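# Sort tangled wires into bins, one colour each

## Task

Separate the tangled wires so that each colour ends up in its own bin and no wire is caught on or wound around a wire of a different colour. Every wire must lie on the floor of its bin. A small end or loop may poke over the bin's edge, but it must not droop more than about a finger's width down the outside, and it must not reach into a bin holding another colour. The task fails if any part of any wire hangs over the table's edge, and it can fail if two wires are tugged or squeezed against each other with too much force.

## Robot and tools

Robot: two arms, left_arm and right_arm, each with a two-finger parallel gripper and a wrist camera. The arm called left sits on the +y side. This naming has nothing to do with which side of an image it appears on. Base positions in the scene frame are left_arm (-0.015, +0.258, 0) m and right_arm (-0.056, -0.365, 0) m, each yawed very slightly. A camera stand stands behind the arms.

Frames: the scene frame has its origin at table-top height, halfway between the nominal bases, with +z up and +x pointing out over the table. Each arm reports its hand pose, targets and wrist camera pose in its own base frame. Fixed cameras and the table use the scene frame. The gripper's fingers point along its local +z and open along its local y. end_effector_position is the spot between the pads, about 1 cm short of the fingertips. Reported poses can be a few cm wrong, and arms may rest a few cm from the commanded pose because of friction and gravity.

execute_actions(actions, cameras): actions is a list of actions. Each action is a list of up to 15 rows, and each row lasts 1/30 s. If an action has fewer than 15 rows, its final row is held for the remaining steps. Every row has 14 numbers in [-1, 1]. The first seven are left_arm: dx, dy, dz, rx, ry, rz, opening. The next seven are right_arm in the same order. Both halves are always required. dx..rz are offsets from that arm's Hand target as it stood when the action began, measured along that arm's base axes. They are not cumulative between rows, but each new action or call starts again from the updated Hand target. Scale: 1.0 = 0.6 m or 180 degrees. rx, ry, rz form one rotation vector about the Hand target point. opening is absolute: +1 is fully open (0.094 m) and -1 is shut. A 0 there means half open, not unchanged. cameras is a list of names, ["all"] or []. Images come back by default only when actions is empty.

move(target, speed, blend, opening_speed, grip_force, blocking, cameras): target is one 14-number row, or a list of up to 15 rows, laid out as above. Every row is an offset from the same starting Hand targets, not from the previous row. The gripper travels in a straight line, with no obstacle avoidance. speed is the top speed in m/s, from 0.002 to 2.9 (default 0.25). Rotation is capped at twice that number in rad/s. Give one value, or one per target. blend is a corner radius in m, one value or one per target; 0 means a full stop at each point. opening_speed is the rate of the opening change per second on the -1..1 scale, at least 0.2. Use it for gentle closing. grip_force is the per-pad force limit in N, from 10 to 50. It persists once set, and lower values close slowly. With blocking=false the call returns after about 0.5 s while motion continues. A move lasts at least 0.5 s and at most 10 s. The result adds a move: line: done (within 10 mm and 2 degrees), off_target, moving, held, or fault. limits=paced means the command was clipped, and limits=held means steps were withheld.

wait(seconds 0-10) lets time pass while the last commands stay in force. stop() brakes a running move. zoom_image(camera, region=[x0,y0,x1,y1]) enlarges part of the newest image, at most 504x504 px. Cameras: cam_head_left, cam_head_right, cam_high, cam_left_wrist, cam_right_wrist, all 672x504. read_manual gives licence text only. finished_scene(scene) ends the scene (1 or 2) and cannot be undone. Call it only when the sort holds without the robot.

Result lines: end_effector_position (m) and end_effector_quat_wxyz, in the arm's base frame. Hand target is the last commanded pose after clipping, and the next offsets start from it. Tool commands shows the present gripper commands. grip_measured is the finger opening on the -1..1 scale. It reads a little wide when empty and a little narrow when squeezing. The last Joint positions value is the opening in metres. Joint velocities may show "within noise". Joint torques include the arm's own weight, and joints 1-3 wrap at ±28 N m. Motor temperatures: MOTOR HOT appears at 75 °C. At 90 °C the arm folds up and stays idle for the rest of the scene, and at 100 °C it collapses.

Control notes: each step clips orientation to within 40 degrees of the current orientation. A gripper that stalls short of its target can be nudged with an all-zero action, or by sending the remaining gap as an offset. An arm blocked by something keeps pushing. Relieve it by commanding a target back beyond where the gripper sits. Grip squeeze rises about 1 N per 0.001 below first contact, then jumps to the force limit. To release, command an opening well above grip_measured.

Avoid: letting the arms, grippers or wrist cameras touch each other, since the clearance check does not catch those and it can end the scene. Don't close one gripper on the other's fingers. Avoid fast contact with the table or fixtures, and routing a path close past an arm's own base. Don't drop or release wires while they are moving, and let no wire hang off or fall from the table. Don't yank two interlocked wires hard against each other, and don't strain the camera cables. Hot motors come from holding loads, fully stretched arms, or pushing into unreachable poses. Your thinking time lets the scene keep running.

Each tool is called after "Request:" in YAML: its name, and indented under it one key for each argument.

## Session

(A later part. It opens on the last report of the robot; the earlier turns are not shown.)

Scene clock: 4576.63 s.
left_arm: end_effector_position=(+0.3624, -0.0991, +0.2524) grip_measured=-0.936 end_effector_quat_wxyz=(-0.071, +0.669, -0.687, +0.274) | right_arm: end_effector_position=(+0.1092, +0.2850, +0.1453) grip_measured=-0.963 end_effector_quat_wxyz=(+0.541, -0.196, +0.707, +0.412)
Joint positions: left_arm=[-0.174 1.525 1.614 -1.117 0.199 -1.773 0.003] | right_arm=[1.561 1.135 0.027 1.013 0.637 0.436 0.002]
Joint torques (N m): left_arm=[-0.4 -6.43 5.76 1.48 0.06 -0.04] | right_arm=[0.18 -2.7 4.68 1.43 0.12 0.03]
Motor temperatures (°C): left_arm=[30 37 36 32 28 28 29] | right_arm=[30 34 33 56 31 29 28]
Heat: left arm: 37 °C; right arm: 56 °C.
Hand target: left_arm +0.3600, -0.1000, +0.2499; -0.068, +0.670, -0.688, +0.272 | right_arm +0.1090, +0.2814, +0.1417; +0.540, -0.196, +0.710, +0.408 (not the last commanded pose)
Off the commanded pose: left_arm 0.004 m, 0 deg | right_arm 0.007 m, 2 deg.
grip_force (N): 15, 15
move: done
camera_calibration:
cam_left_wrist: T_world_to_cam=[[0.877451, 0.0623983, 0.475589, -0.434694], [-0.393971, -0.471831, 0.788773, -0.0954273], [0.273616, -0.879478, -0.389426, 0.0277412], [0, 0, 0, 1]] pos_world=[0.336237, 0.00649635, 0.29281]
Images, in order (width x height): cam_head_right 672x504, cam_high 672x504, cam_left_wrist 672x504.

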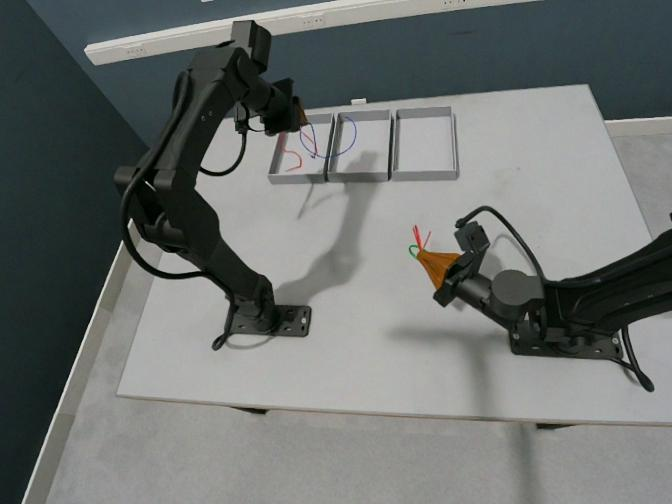

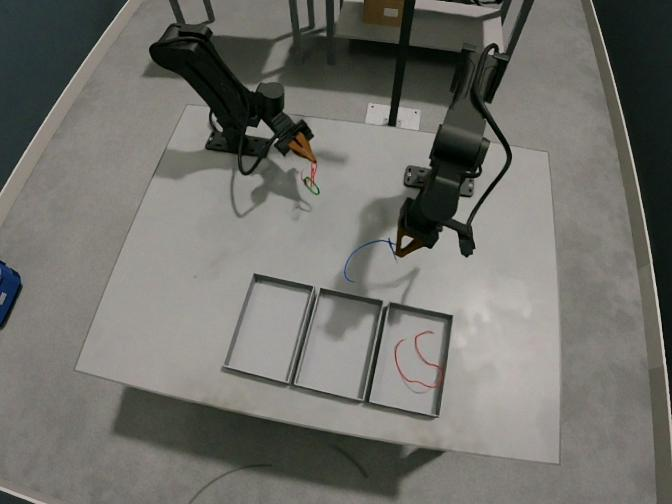

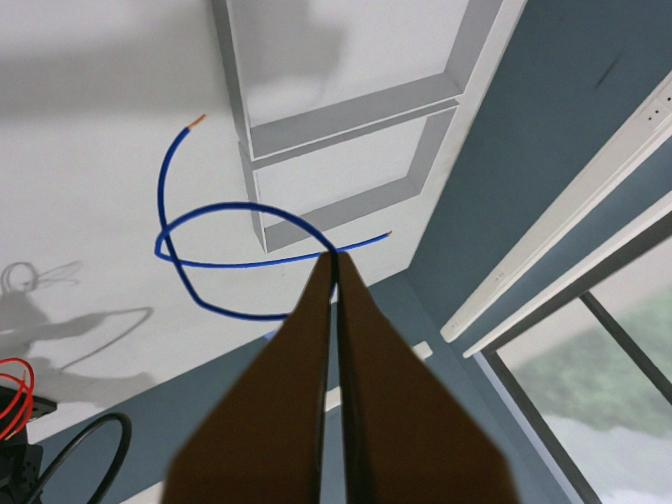

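Request:
move:
  target: [0.2, -0.0883, -0.0873, 0, 0, 0, -0.97, 0, 0, 0, 0, 0, 0, -0.99]
  speed: 0.15
  cameras: ["cam_left_wrist", "cam_head_right", "cam_high", "cam_head_left"]

Request:
zoom_image:
  camera: "cam_high"
  region: [260, 230, 460, 430]

Scene clock: 4632.73 s.
left_arm: end_effector_position=(+0.4760, -0.1529, +0.1994) grip_measured=-0.936 end_effector_quat_wxyz=(-0.063, +0.667, -0.688, +0.279) | right_arm: end_effector_position=(+0.1092, +0.2850, +0.1453) grip_measured=-0.963 end_effector_quat_wxyz=(+0.541, -0.196, +0.707, +0.412)
Joint positions: left_arm=[-0.249 1.963 1.913 -0.966 0.178 -1.839 0.003] | right_arm=[1.561 1.135 0.027 1.013 0.637 0.436 0.002]
Joint torques (N m): left_arm=[-0.47 -8.94 9.28 1.36 -0.1 -0.03] | right_arm=[0.36 -2.52 4.7 1.46 0.15 0.03]
Heat: left arm: 38 °C; right arm: 54 °C.
Hand target: left_arm +0.4800, -0.1531, +0.1977; -0.068, +0.670, -0.688, +0.272 | right_arm +0.1090, +0.2814, +0.1417; +0.540, -0.196, +0.710, +0.408
Off the commanded pose: left_arm 0.004 m, 1 deg | right_arm 0.005 m, 1 deg.
grip_force (N): 15, 15
move: done
camera_calibration:
cam_left_wrist: T_world_to_cam=[[0.879966, 0.0625014, 0.470907, -0.505987], [-0.394397, -0.456427, 0.797575, -0.0334523], [0.264784, -0.887563, -0.37699, -0.0708339], [0, 0, 0, 1]] pos_world=[0.450813, -0.0465132, 0.23825]
Images, in order (width x height): cam_head_left 672x504, cam_head_right 672x504, cam_high 672x504, cam_left_wrist 672x504.

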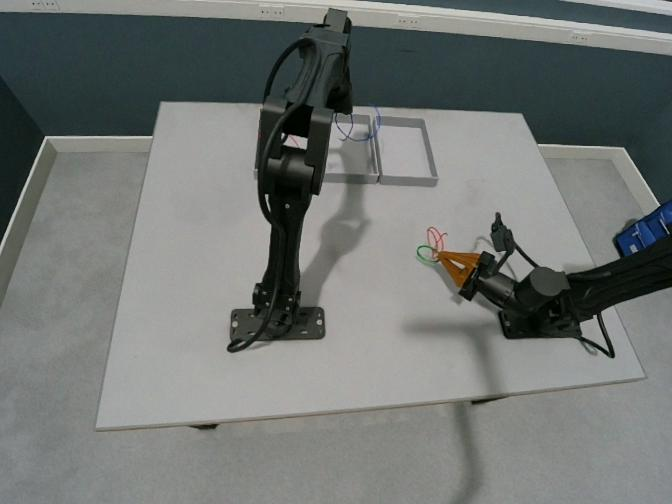

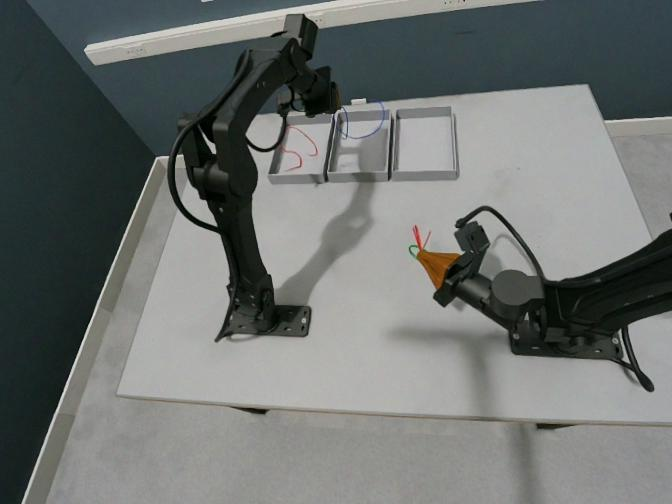

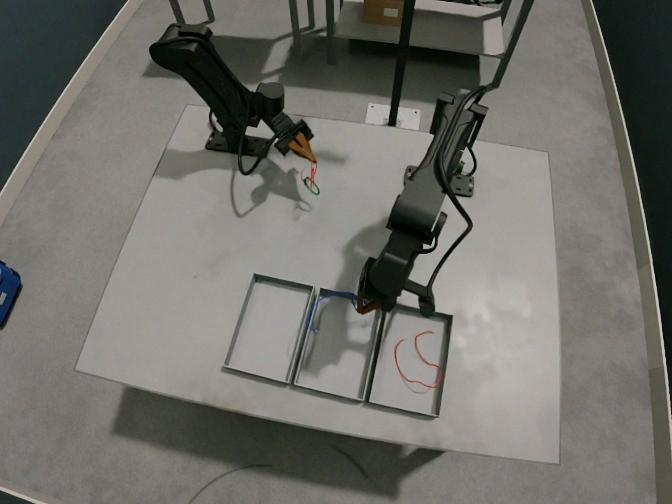

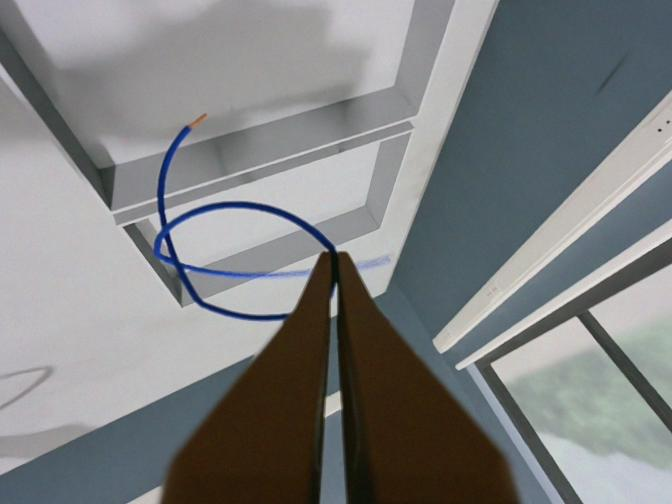

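Scaled by 2.520 from the camera's 672x504 image, which has a finer 960x720 frame.

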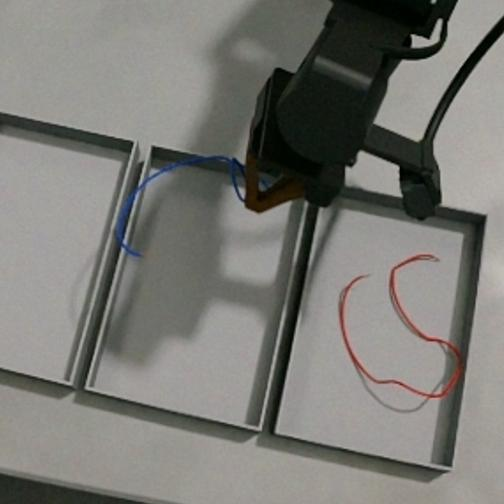

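Request:
move:
  target: [0, 0, -0.175, 0, 0, 0, -0.97, 0, 0, 0, 0, 0, 0, -0.99]
  speed: 0.12
  cameras: ["cam_left_wrist", "cam_head_right", "cam_high", "cam_head_left"]

Request:
zoom_image:
  camera: "cam_high"
  region: [260, 230, 460, 430]

Request:
zoom_image:
  camera: "cam_head_right"
  region: [250, 80, 400, 200]

Scene clock: 4649.33 s.
left_arm: end_effector_position=(+0.4817, -0.1542, +0.1076) grip_measured=-0.936 end_effector_quat_wxyz=(-0.070, +0.664, -0.686, +0.289) | right_arm: end_effector_position=(+0.1092, +0.2850, +0.1453) grip_measured=-0.963 end_effector_quat_wxyz=(+0.541, -0.196, +0.707, +0.412)
Joint positions: left_arm=[-0.249 1.966 1.537 -0.563 0.177 -1.84 0.003] | right_arm=[1.561 1.135 0.027 1.013 0.637 0.436 0.002]
Joint torques (N m): left_arm=[-0.49 -8.84 6.31 1.57 -0.11 -0.02] | right_arm=[0.44 -2.55 4.63 1.43 0.13 0.04]
Heat: left arm: 39 °C; right arm: 54 °C.
Hand target: left_arm +0.4800, -0.1531, +0.0926; -0.068, +0.670, -0.688, +0.272 | right_arm +0.1090, +0.2814, +0.1417; +0.540, -0.196, +0.710, +0.408
Off the commanded pose: left_arm 0.015 m, 2 deg | right_arm 0.005 m, 1 deg.
grip_force (N): 15, 15
move: off_target (left_arm)
camera_calibration:
cam_left_wrist: T_world_to_cam=[[0.868387, 0.0661685, 0.491452, -0.463723], [-0.412952, -0.452197, 0.790562, 0.0518286], [0.274544, -0.88946, -0.365358, -0.114367], [0, 0, 0, 1]] pos_world=[0.455493, -0.0476046, 0.145139]
Images, in order (width x height): cam_head_left 672x504, cam_head_right 672x504, cam_high 672x504, cam_left_wrist 672x504.

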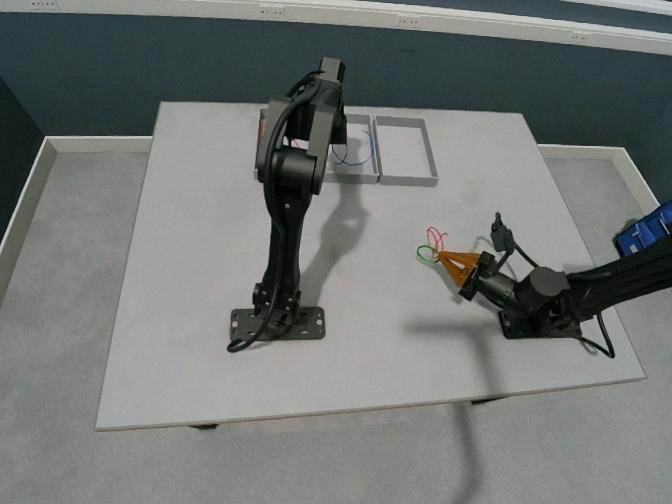

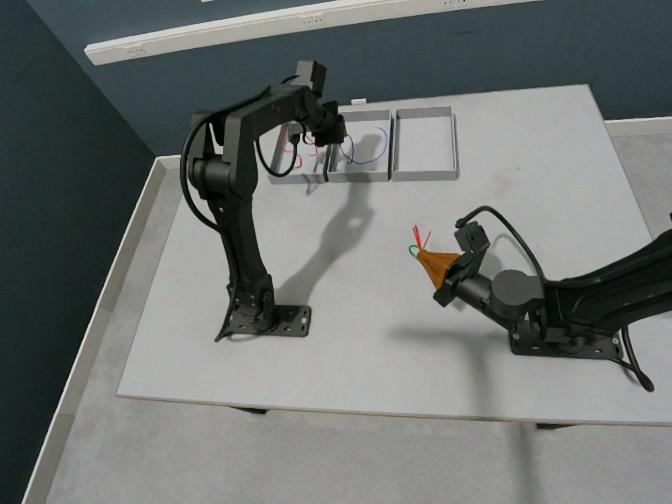

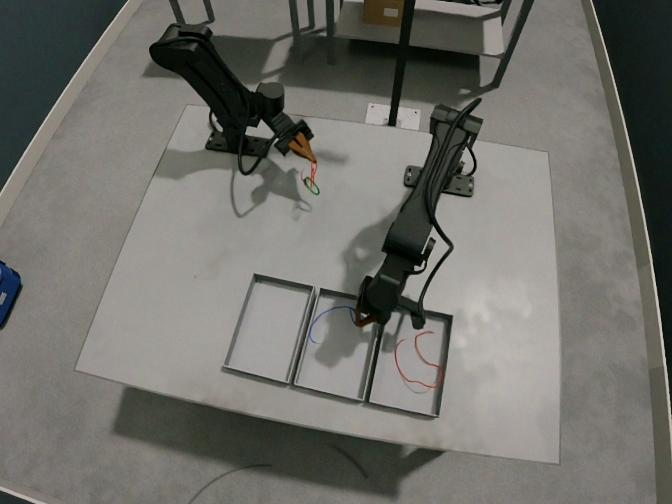

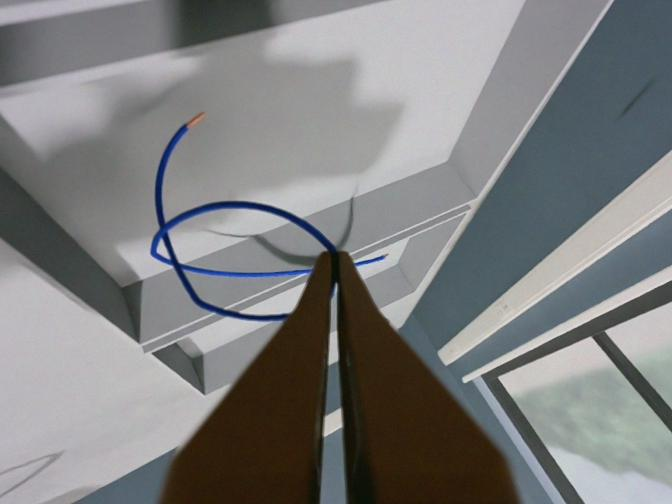

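Scaled by 2.520 from the camera's 672x504 image, which has a finer 960x720 frame.

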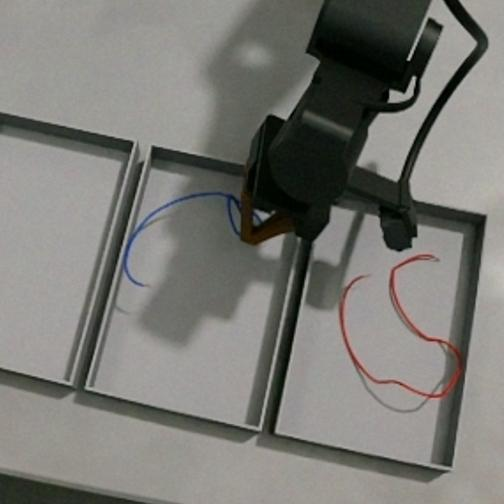

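Scaled by 3.360 from the camera's 672x504 image, which has a finer 960x720 frame.

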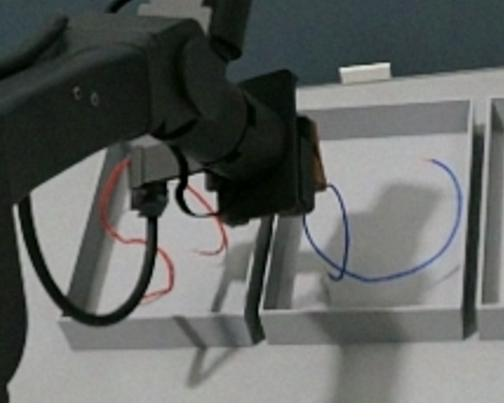

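Request:
move:
  target: [0, 0, -0.0917, 0, 0, 0, -0.97, 0, 0, 0, 0, 0, 0, -0.99]
  speed: 0.08
  cameras: ["cam_left_wrist", "cam_high"]

Request:
zoom_image:
  camera: "cam_high"
  region: [260, 230, 460, 430]

Scene clock: 4657.27 s.
left_arm: end_effector_position=(+0.4834, -0.1538, +0.0569) grip_measured=-0.936 end_effector_quat_wxyz=(-0.072, +0.665, -0.685, +0.289) | right_arm: end_effector_position=(+0.1092, +0.2850, +0.1453) grip_measured=-0.963 end_effector_quat_wxyz=(+0.541, -0.196, +0.707, +0.412)
Joint positions: left_arm=[-0.249 2.022 1.407 -0.373 0.173 -1.842 0.003] | right_arm=[1.561 1.135 0.027 1.013 0.637 0.436 0.002]
Joint torques (N m): left_arm=[-0.5 -8.42 5.81 1.64 -0.06 -0.04] | right_arm=[0.25 -2.52 4.66 1.47 0.15 0.06]
Heat: left arm: 39 °C; right arm: 54 °C.
Hand target: left_arm +0.4800, -0.1531, +0.0377; -0.068, +0.670, -0.688, +0.272 | right_arm +0.1090, +0.2814, +0.1417; +0.540, -0.196, +0.710, +0.408
Off the commanded pose: left_arm 0.020 m, 2 deg | right_arm 0.005 m, 1 deg.
grip_force (N): 15, 15
move: off_target (left_arm)
camera_calibration:
cam_left_wrist: T_world_to_cam=[[0.865933, 0.0692264, 0.495346, -0.438903], [-0.414399, -0.455249, 0.788049, 0.0930129], [0.28006, -0.887669, -0.365528, -0.135322], [0, 0, 0, 1]] pos_world=[0.456503, -0.0473934, 0.0946463]
Images, in order (width x height): cam_high 672x504, cam_left_wrist 672x504.

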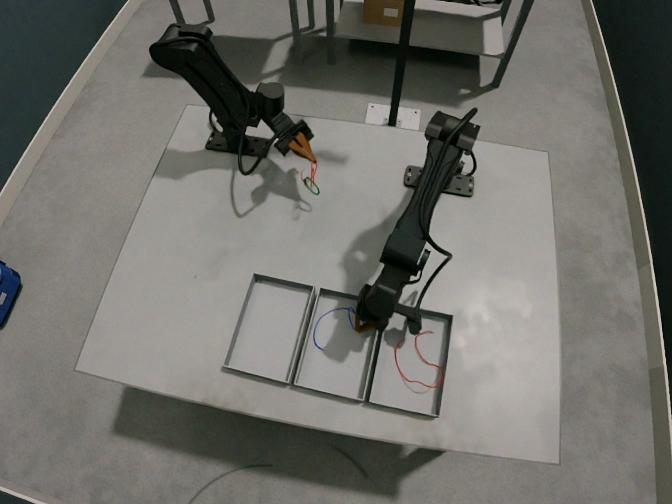

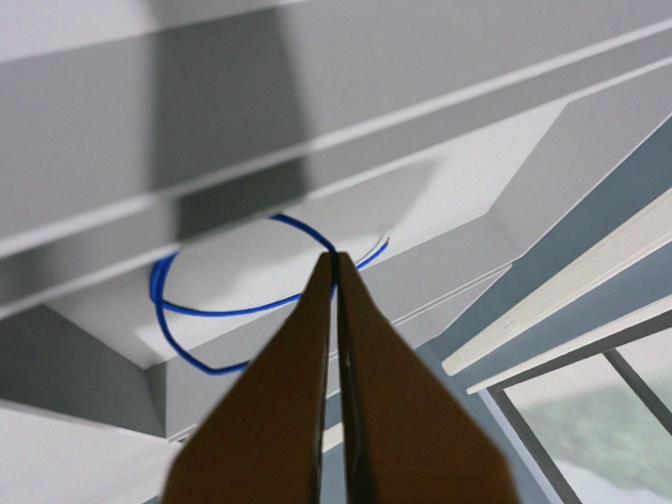

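Scaled by 2.520 from the camera's 672x504 image, which has a finer 960x720 frame.

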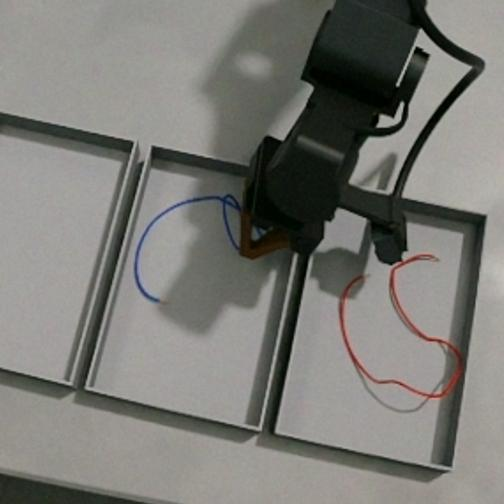

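Request:
move:
  target: [0, -0.005, -0.0367, 0, 0, 0, -0.97, 0, 0, 0, 0, 0, 0, -0.99]
  speed: 0.06
  cameras: ["cam_left_wrist", "cam_high"]

Request:
zoom_image:
  camera: "cam_high"
  region: [260, 230, 460, 430]

Scene clock: 4665.97 s.
left_arm: end_effector_position=(+0.4894, -0.1566, +0.0437) grip_measured=-0.936 end_effector_quat_wxyz=(-0.084, +0.661, -0.684, +0.299) | right_arm: end_effector_position=(+0.1092, +0.2850, +0.1453) grip_measured=-0.963 end_effector_quat_wxyz=(+0.541, -0.196, +0.707, +0.412)
Joint positions: left_arm=[-0.256 2.049 1.374 -0.283 0.16 -1.843 0.003] | right_arm=[1.561 1.135 0.027 1.013 0.637 0.436 0.002]
Joint torques (N m): left_arm=[-0.5 -7.83 5.26 1.54 0.01 -0.06] | right_arm=[0.34 -2.62 4.66 1.46 0.13 0.03]
Heat: left arm: 39 °C; right arm: 54 °C.
Hand target: left_arm +0.4800, -0.1560, +0.0156; -0.068, +0.670, -0.688, +0.272 | right_arm +0.1090, +0.2814, +0.1417; +0.540, -0.196, +0.710, +0.408
Off the commanded pose: left_arm 0.030 m, 4 deg | right_arm 0.005 m, 1 deg.
grip_force (N): 15, 15
move: off_target (left_arm)
camera_calibration:
cam_left_wrist: T_world_to_cam=[[0.850028, 0.0691799, 0.522176, -0.430764], [-0.438148, -0.457384, 0.773839, 0.116586], [0.292369, -0.886574, -0.358478, -0.150599], [0, 0, 0, 1]] pos_world=[0.461273, -0.0503923, 0.0807291]
Images, in order (width x height): cam_high 672x504, cam_left_wrist 672x504.

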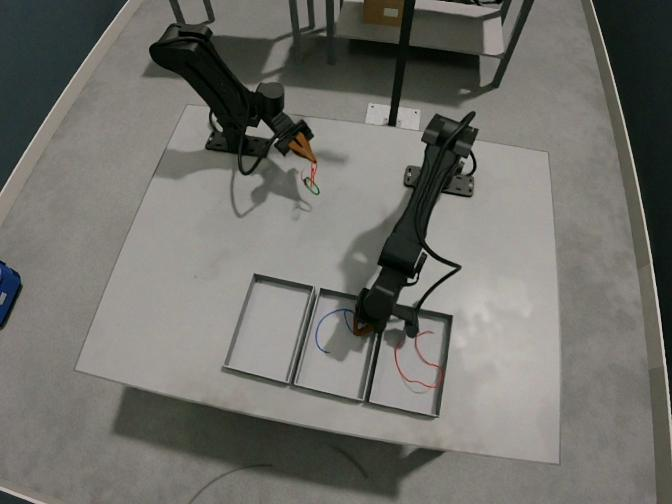

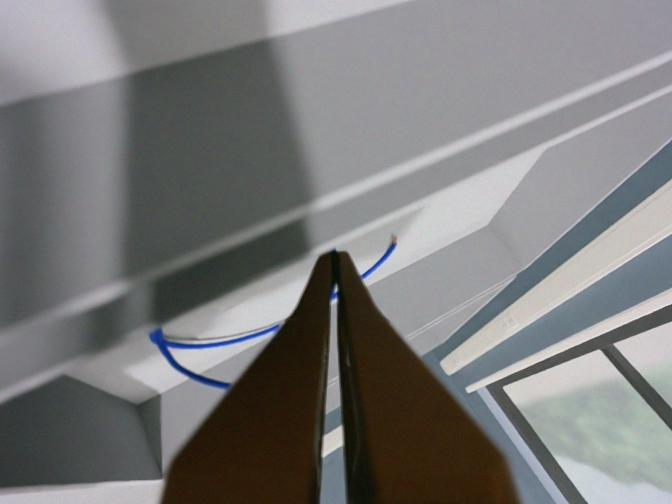

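Scaled by 2.520 from the camera's 672x504 image, which has a finer 960x720 frame.

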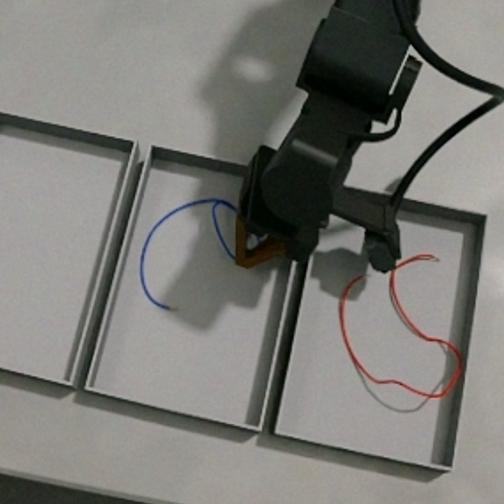

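Request:
move:
  target: [0, 0, 0, 0, 0, 0, -0.8, 0, 0, 0, 0, 0, 0, -0.99]
  speed: 0.05
  opening_speed: 0.3
  cameras: ["cam_left_wrist", "cam_high"]

Request:
zoom_image:
  camera: "cam_high"
  region: [260, 230, 460, 430]

Scene clock: 4672.80 s.
left_arm: end_effector_position=(+0.4895, -0.1564, +0.0437) grip_measured=-0.803 end_effector_quat_wxyz=(-0.084, +0.661, -0.683, +0.299) | right_arm: end_effector_position=(+0.1092, +0.2850, +0.1453) grip_measured=-0.963 end_effector_quat_wxyz=(+0.541, -0.196, +0.707, +0.412)
Joint positions: left_arm=[-0.256 2.049 1.374 -0.283 0.159 -1.843 0.009] | right_arm=[1.561 1.135 0.027 1.013 0.637 0.436 0.002]
Joint torques (N m): left_arm=[-0.47 -7.84 5.24 1.53 0.01 -0.06] | right_arm=[0.39 -2.55 4.62 1.49 0.14 0.06]
Heat: left arm: 39 °C; right arm: 53 °C.
Hand target: left_arm +0.4800, -0.1560, +0.0155; -0.068, +0.670, -0.688, +0.272 | right_arm +0.1090, +0.2814, +0.1417; +0.540, -0.196, +0.710, +0.408
Off the commanded pose: left_arm 0.030 m, 4 deg | right_arm 0.005 m, 1 deg.
grip_force (N): 15, 15
move: off_target (left_arm)
camera_calibration:
cam_left_wrist: T_world_to_cam=[[0.849904, 0.0692626, 0.522365, -0.430785], [-0.437984, -0.458312, 0.773383, 0.116518], [0.292973, -0.886089, -0.359185, -0.150583], [0, 0, 0, 1]] pos_world=[0.461275, -0.0501914, 0.0808266]
Images, in order (width x height): cam_high 672x504, cam_left_wrist 672x504.

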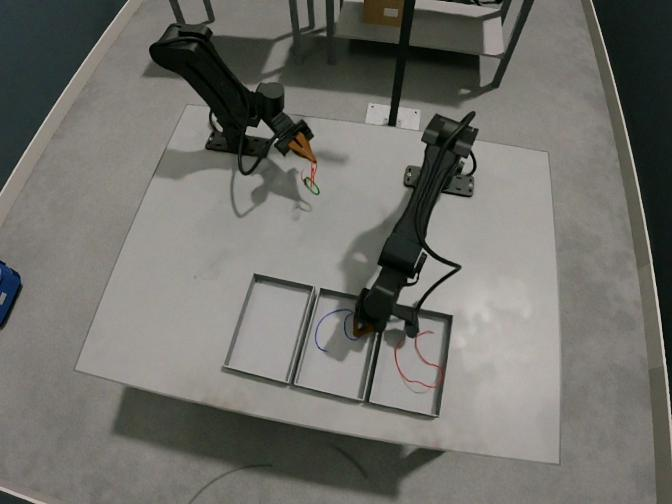

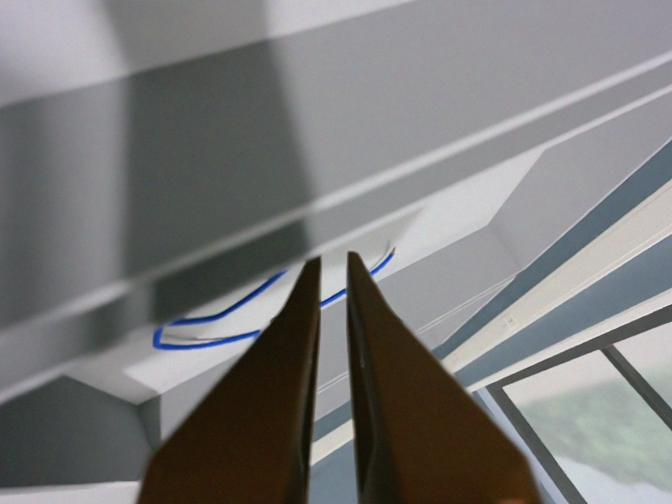

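Scaled by 2.520 from the camera's 672x504 image, which has a finer 960x720 frame.

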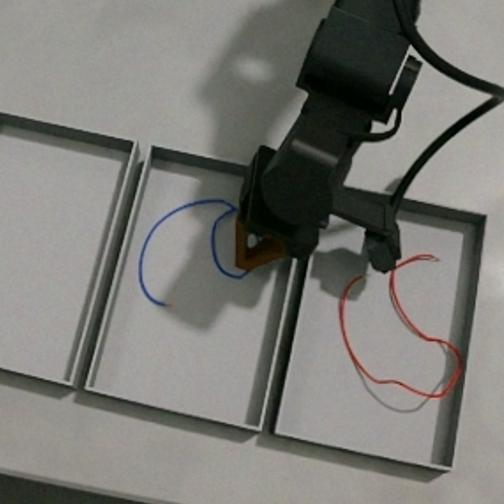

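Request:
move:
  target:
    - [-0.02, 0.02, 0.1, 0, 0, 0, -0.8, 0, 0, 0, 0, 0, 0, -0.99]
    - [-0.0858, 0.0593, 0.25, 0, 0, 0, -0.8, 0, 0, 0, 0, 0, 0, -0.99]
  speed: [0.06, 0.12]
  blend: [0.02, 0]
  cameras: ["cam_left_wrist", "cam_high", "cam_right_wrist"]

Request:
zoom_image:
  camera: "cam_high"
  region: [260, 230, 460, 430]

Scene clock: 4681.47 s.
left_arm: end_effector_position=(+0.4282, -0.1226, +0.1456) grip_measured=-0.803 end_effector_quat_wxyz=(-0.059, +0.674, -0.689, +0.258) | right_arm: end_effector_position=(+0.1092, +0.2850, +0.1453) grip_measured=-0.963 end_effector_quat_wxyz=(+0.541, -0.196, +0.707, +0.412)
Joint positions: left_arm=[-0.207 1.771 1.47 -0.763 0.184 -1.803 0.009] | right_arm=[1.561 1.135 0.027 1.013 0.637 0.436 0.002]
Joint torques (N m): left_arm=[0.4 -11.32 8.99 1.14 0.09 0.06] | right_arm=[0.57 -2.61 4.78 1.47 0.15 0.05]
Heat: left arm: 39 °C; right arm: 53 °C.
Hand target: left_arm +0.4284, -0.1204, +0.1656; -0.068, +0.670, -0.688, +0.272 | right_arm +0.1090, +0.2814, +0.1417; +0.540, -0.196, +0.710, +0.408
Off the commanded pose: left_arm 0.020 m, 2 deg | right_arm 0.005 m, 1 deg.
grip_force (N): 15, 15
move: off_target (left_arm)
camera_calibration:
cam_left_wrist: T_world_to_cam=[[0.89646, 0.0605851, 0.438963, -0.443165], [-0.360353, -0.476835, 0.801732, -0.0131645], [0.257886, -0.876902, -0.405632, -0.0431948], [0, 0, 0, 1]] pos_world=[0.403675, -0.0173057, 0.187566]
cam_right_wrist: T_world_to_cam=[[0.709414, -0.612962, -0.347864, 0.144759], [-0.672805, -0.441977, -0.593287, 0.294141], [0.209914, 0.654931, -0.725949, 0.0131959], [0, 0, 0, 1]] pos_world=[0.0924361, 0.210093, 0.234446]
Images, in order (width x height): cam_high 672x504, cam_left_wrist 672x504, cam_right_wrist 672x504.

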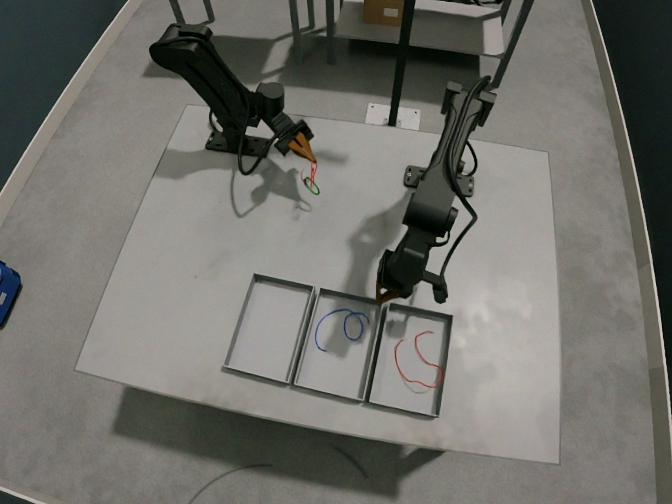

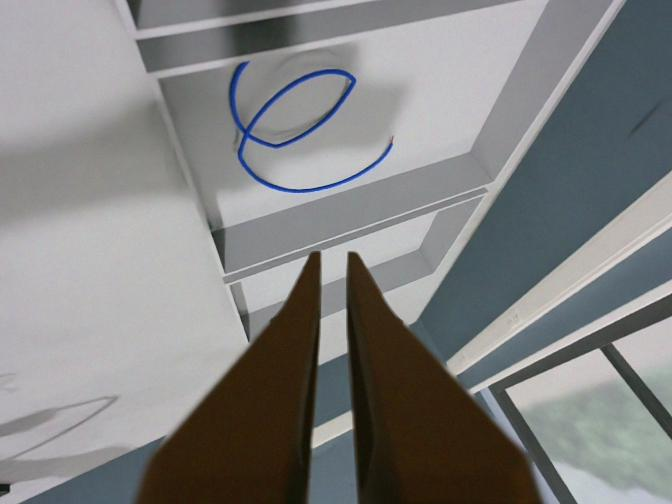

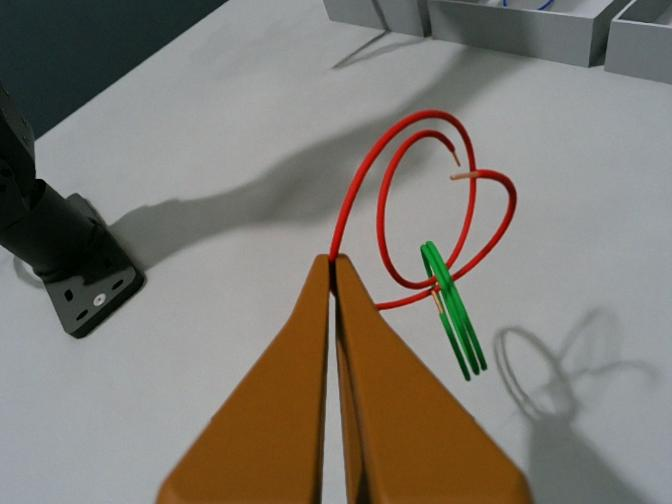

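Scaled by 2.520 from the camera's 672x504 image, which has a finer 960x720 frame.

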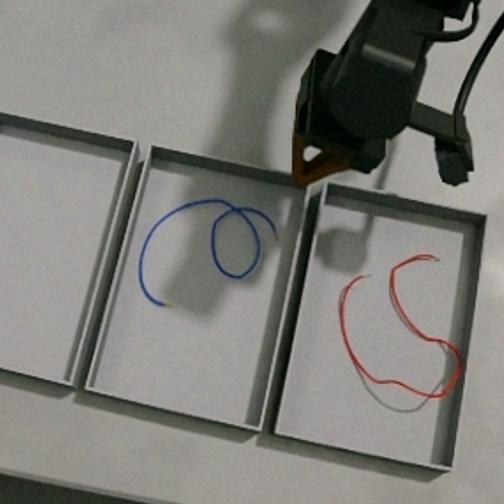

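Request:
move:
  target:
    - [-0.2807, 0.034, 0.174, 0.0617, 0.155, 0, -0.8, 0.185, 0.081, 0.0972, -0.0538, 0.0395, 0, -0.99]
  speed: 0.15
  cameras: ["cam_left_wrist", "cam_right_wrist", "cam_high"]

Request:
zoom_image:
  camera: "cam_left_wrist"
  region: [60, 60, 400, 400]

Request:
zoom_image:
  camera: "cam_right_wrist"
  region: [290, 80, 560, 400]

Scene clock: 4709.47 s.
left_arm: end_effector_position=(+0.2665, -0.1042, +0.2706) grip_measured=-0.803 end_effector_quat_wxyz=(-0.015, +0.700, -0.695, +0.161) | right_arm: end_effector_position=(+0.2160, +0.3251, +0.1858) grip_measured=-0.963 end_effector_quat_wxyz=(+0.467, -0.213, +0.782, +0.354)
Joint positions: left_arm=[-0.3 1.471 1.76 -1.558 0.121 -1.896 0.009] | right_arm=[1.034 1.186 0.544 0.32 0.113 0.421 0.002]
Joint torques (N m): left_arm=[-0.51 -5.68 5.01 0.79 -0.15 -0.07] | right_arm=[-0.29 -3.47 10.36 1.55 -0.01 -0.17]
Heat: left arm: 40 °C; right arm: 53 °C.
Hand target: left_arm +0.2600, -0.0999, +0.2699; +0.036, +0.706, -0.707, +0.036 | right_arm +0.2200, +0.3299, +0.1999; +0.477, -0.216, +0.773, +0.358
Off the commanded pose: left_arm 0.008 m, 16 deg | right_arm 0.016 m, 2 deg.
joint sent to its limit (left arm) — joint 4 (wrist pitch), lower limit. The joint targets are off in orientation, not in position.
grip_force (N): 15, 15
move: off_target (left_arm, right_arm)
camera_calibration:
cam_left_wrist: T_world_to_cam=[[0.9668, 0.0493168, 0.250731, -0.323176], [-0.184736, -0.543035, 0.819137, -0.221439], [0.176553, -0.838261, -0.515896, 0.120881], [0, 0, 0, 1]] pos_world=[0.250197, -0.00298138, 0.324781]
cam_right_wrist: T_world_to_cam=[[0.65376, -0.682774, -0.326218, 0.138368], [-0.75083, -0.531706, -0.391847, 0.416417], [0.0940905, 0.501108, -0.860254, 0.0938624], [0, 0, 0, 1]] pos_world=[0.213367, 0.26885, 0.289055]
Images, in order (width x height): cam_high 672x504, cam_left_wrist 672x504, cam_right_wrist 672x504.

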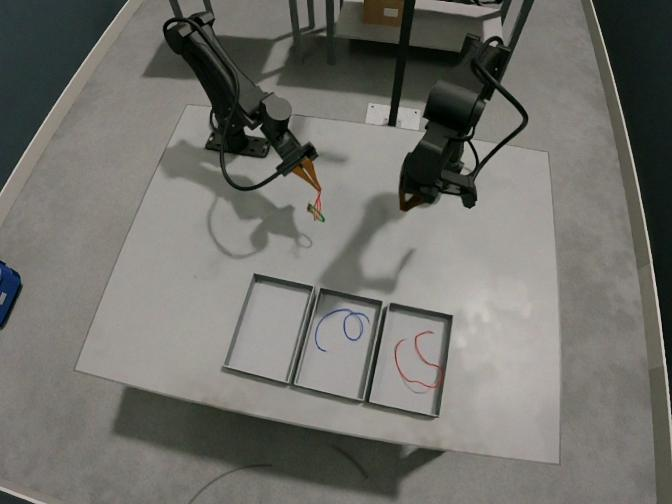

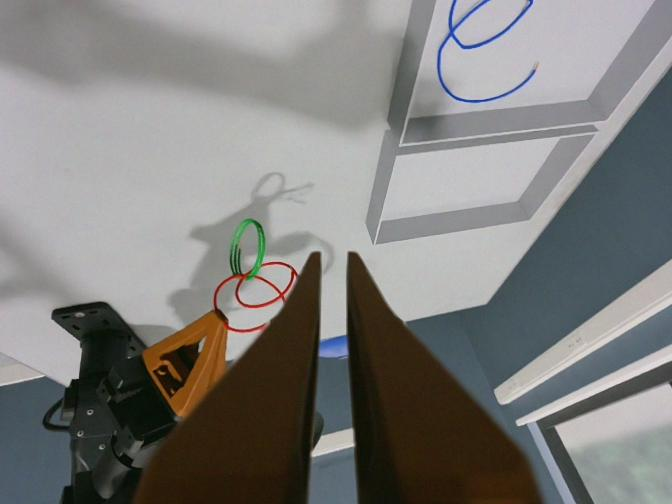

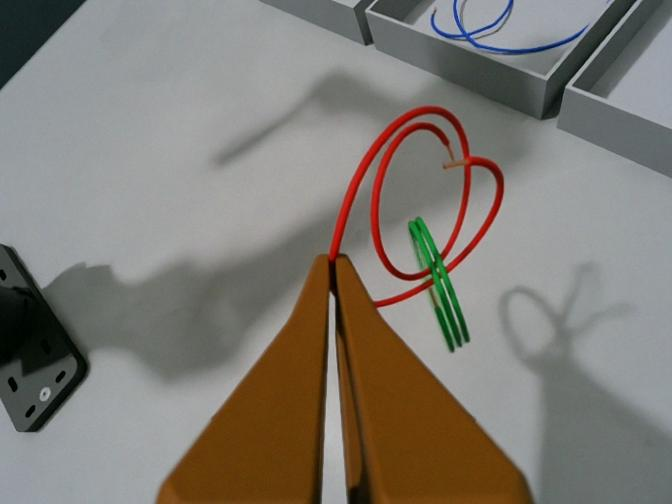

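Scaled by 1.482 from the camera's 672x504 image, which has a finer 960x720 frame.

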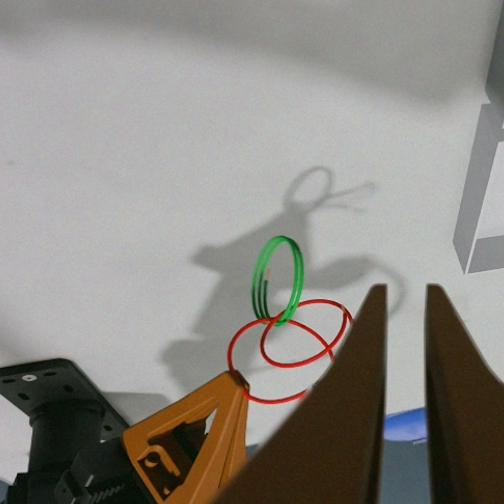

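Scaled by 1.575 from the camera's 672x504 image, which has a finer 960x720 frame.

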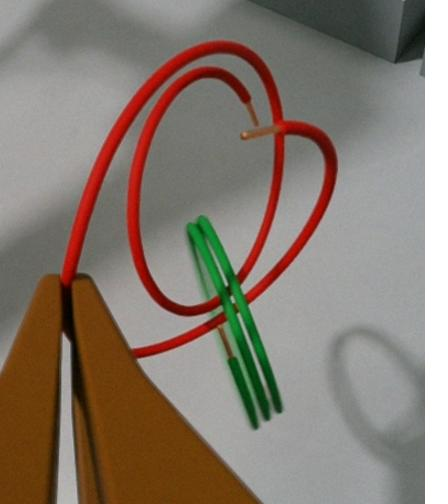

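I'll check the current state with all cameras before continuing.

Request:
execute_actions:
  actions: []

Scene clock: 4729.70 s.
left_arm: end_effector_position=(+0.2665, -0.1042, +0.2706) grip_measured=-0.803 end_effector_quat_wxyz=(-0.015, +0.700, -0.695, +0.161) | right_arm: end_effector_position=(+0.2159, +0.3251, +0.1857) grip_measured=-0.963 end_effector_quat_wxyz=(+0.466, -0.213, +0.782, +0.354)
Joint positions: left_arm=[-0.3 1.471 1.76 -1.558 0.121 -1.896 0.009] | right_arm=[1.034 1.186 0.544 0.32 0.112 0.421 0.002]
Joint velocities: within noise
Joint torques (N m): left_arm=[-0.55 -5.68 5.04 0.79 -0.15 -0.07] | right_arm=[-0.35 -3.45 10.28 1.59 -0.02 -0.14]
Motor temperatures (°C): left_arm=[30 39 35 35 28 28 29] | right_arm=[30 33 34 53 31 29 28]
Heat: left arm: 39 °C; right arm: 53 °C.
Hand target: left_arm +0.2600, -0.0999, +0.2699; +0.036, +0.706, -0.707, +0.036 | right_arm +0.2200, +0.3299, +0.1999; +0.477, -0.216, +0.773, +0.358
Tool commands: left_gripper/opening=-0.8 right_gripper/opening=-0.99
Off the commanded pose: left_arm 0.008 m, 16 deg | right_arm 0.016 m, 2 deg.
grip_force (N): 15, 15
camera_calibration:
cam_left_wrist: T_world_to_cam=[[0.9668, 0.0493168, 0.250731, -0.323176], [-0.184736, -0.543035, 0.819137, -0.221439], [0.176553, -0.838261, -0.515896, 0.120881], [0, 0, 0, 1]] pos_world=[0.250197, -0.00298138, 0.324781]
cam_right_wrist: T_world_to_cam=[[0.653822, -0.682704, -0.326239, 0.138378], [-0.750826, -0.532, -0.391454, 0.416395], [0.0936879, 0.50089, -0.860425, 0.0939204], [0, 0, 0, 1]] pos_world=[0.213366, 0.26895, 0.288955]

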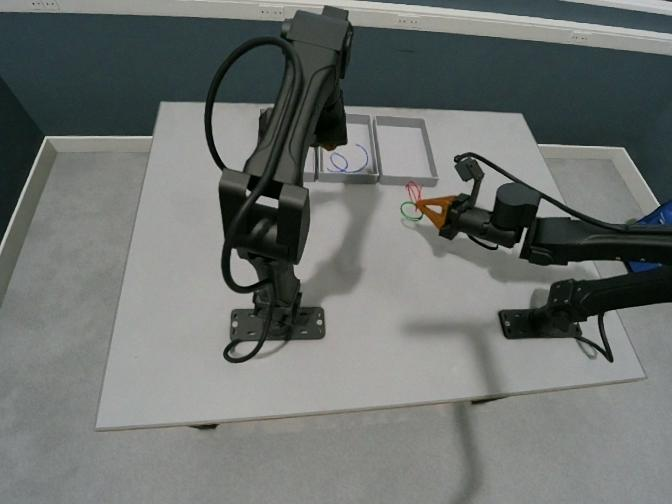

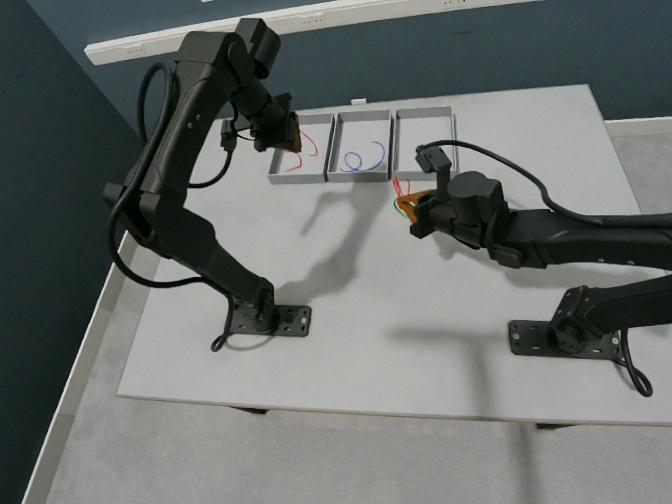

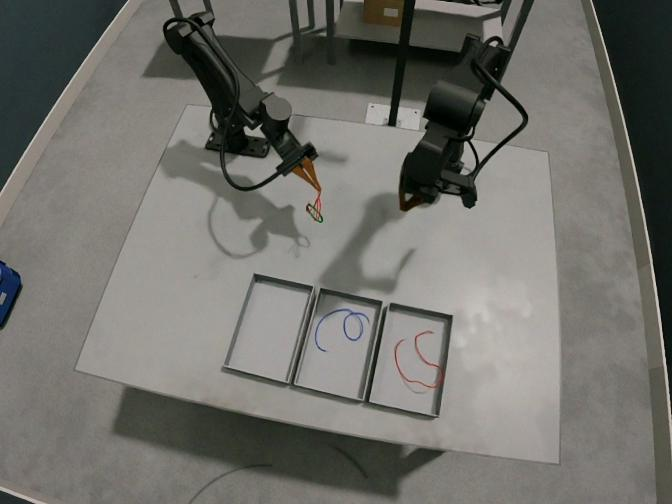

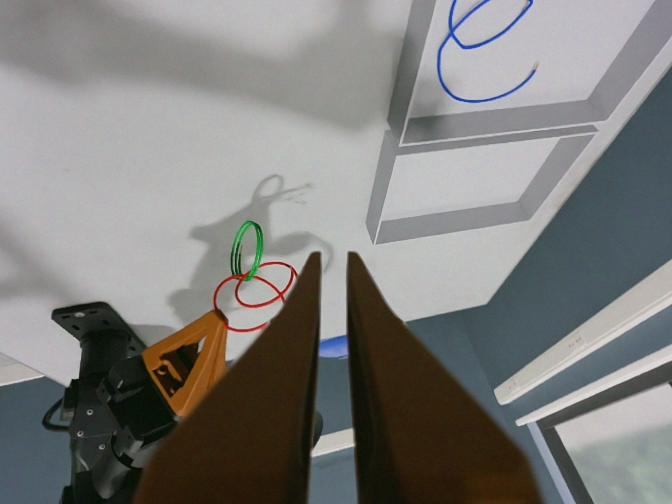

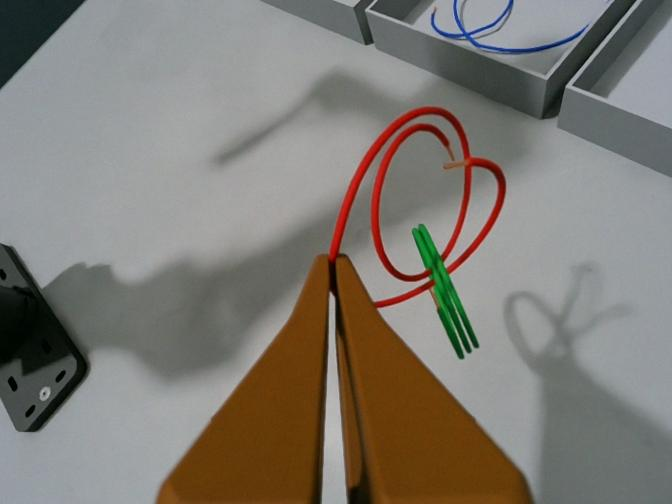

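Request:
zoom_image:
  camera: "cam_left_wrist"
  region: [190, 200, 320, 350]

Request:
zoom_image:
  camera: "cam_right_wrist"
  region: [310, 90, 540, 370]

Scaled by 3.360 from the camera's 672x504 image, which has a finer 960x720 frame.

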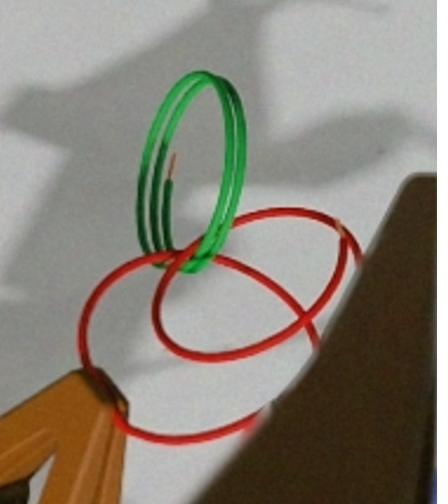

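Scaled by 1.800 from the camera's 672x504 image, which has a finer 960x720 frame.

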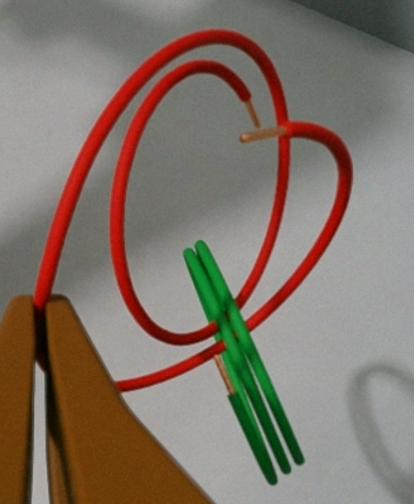

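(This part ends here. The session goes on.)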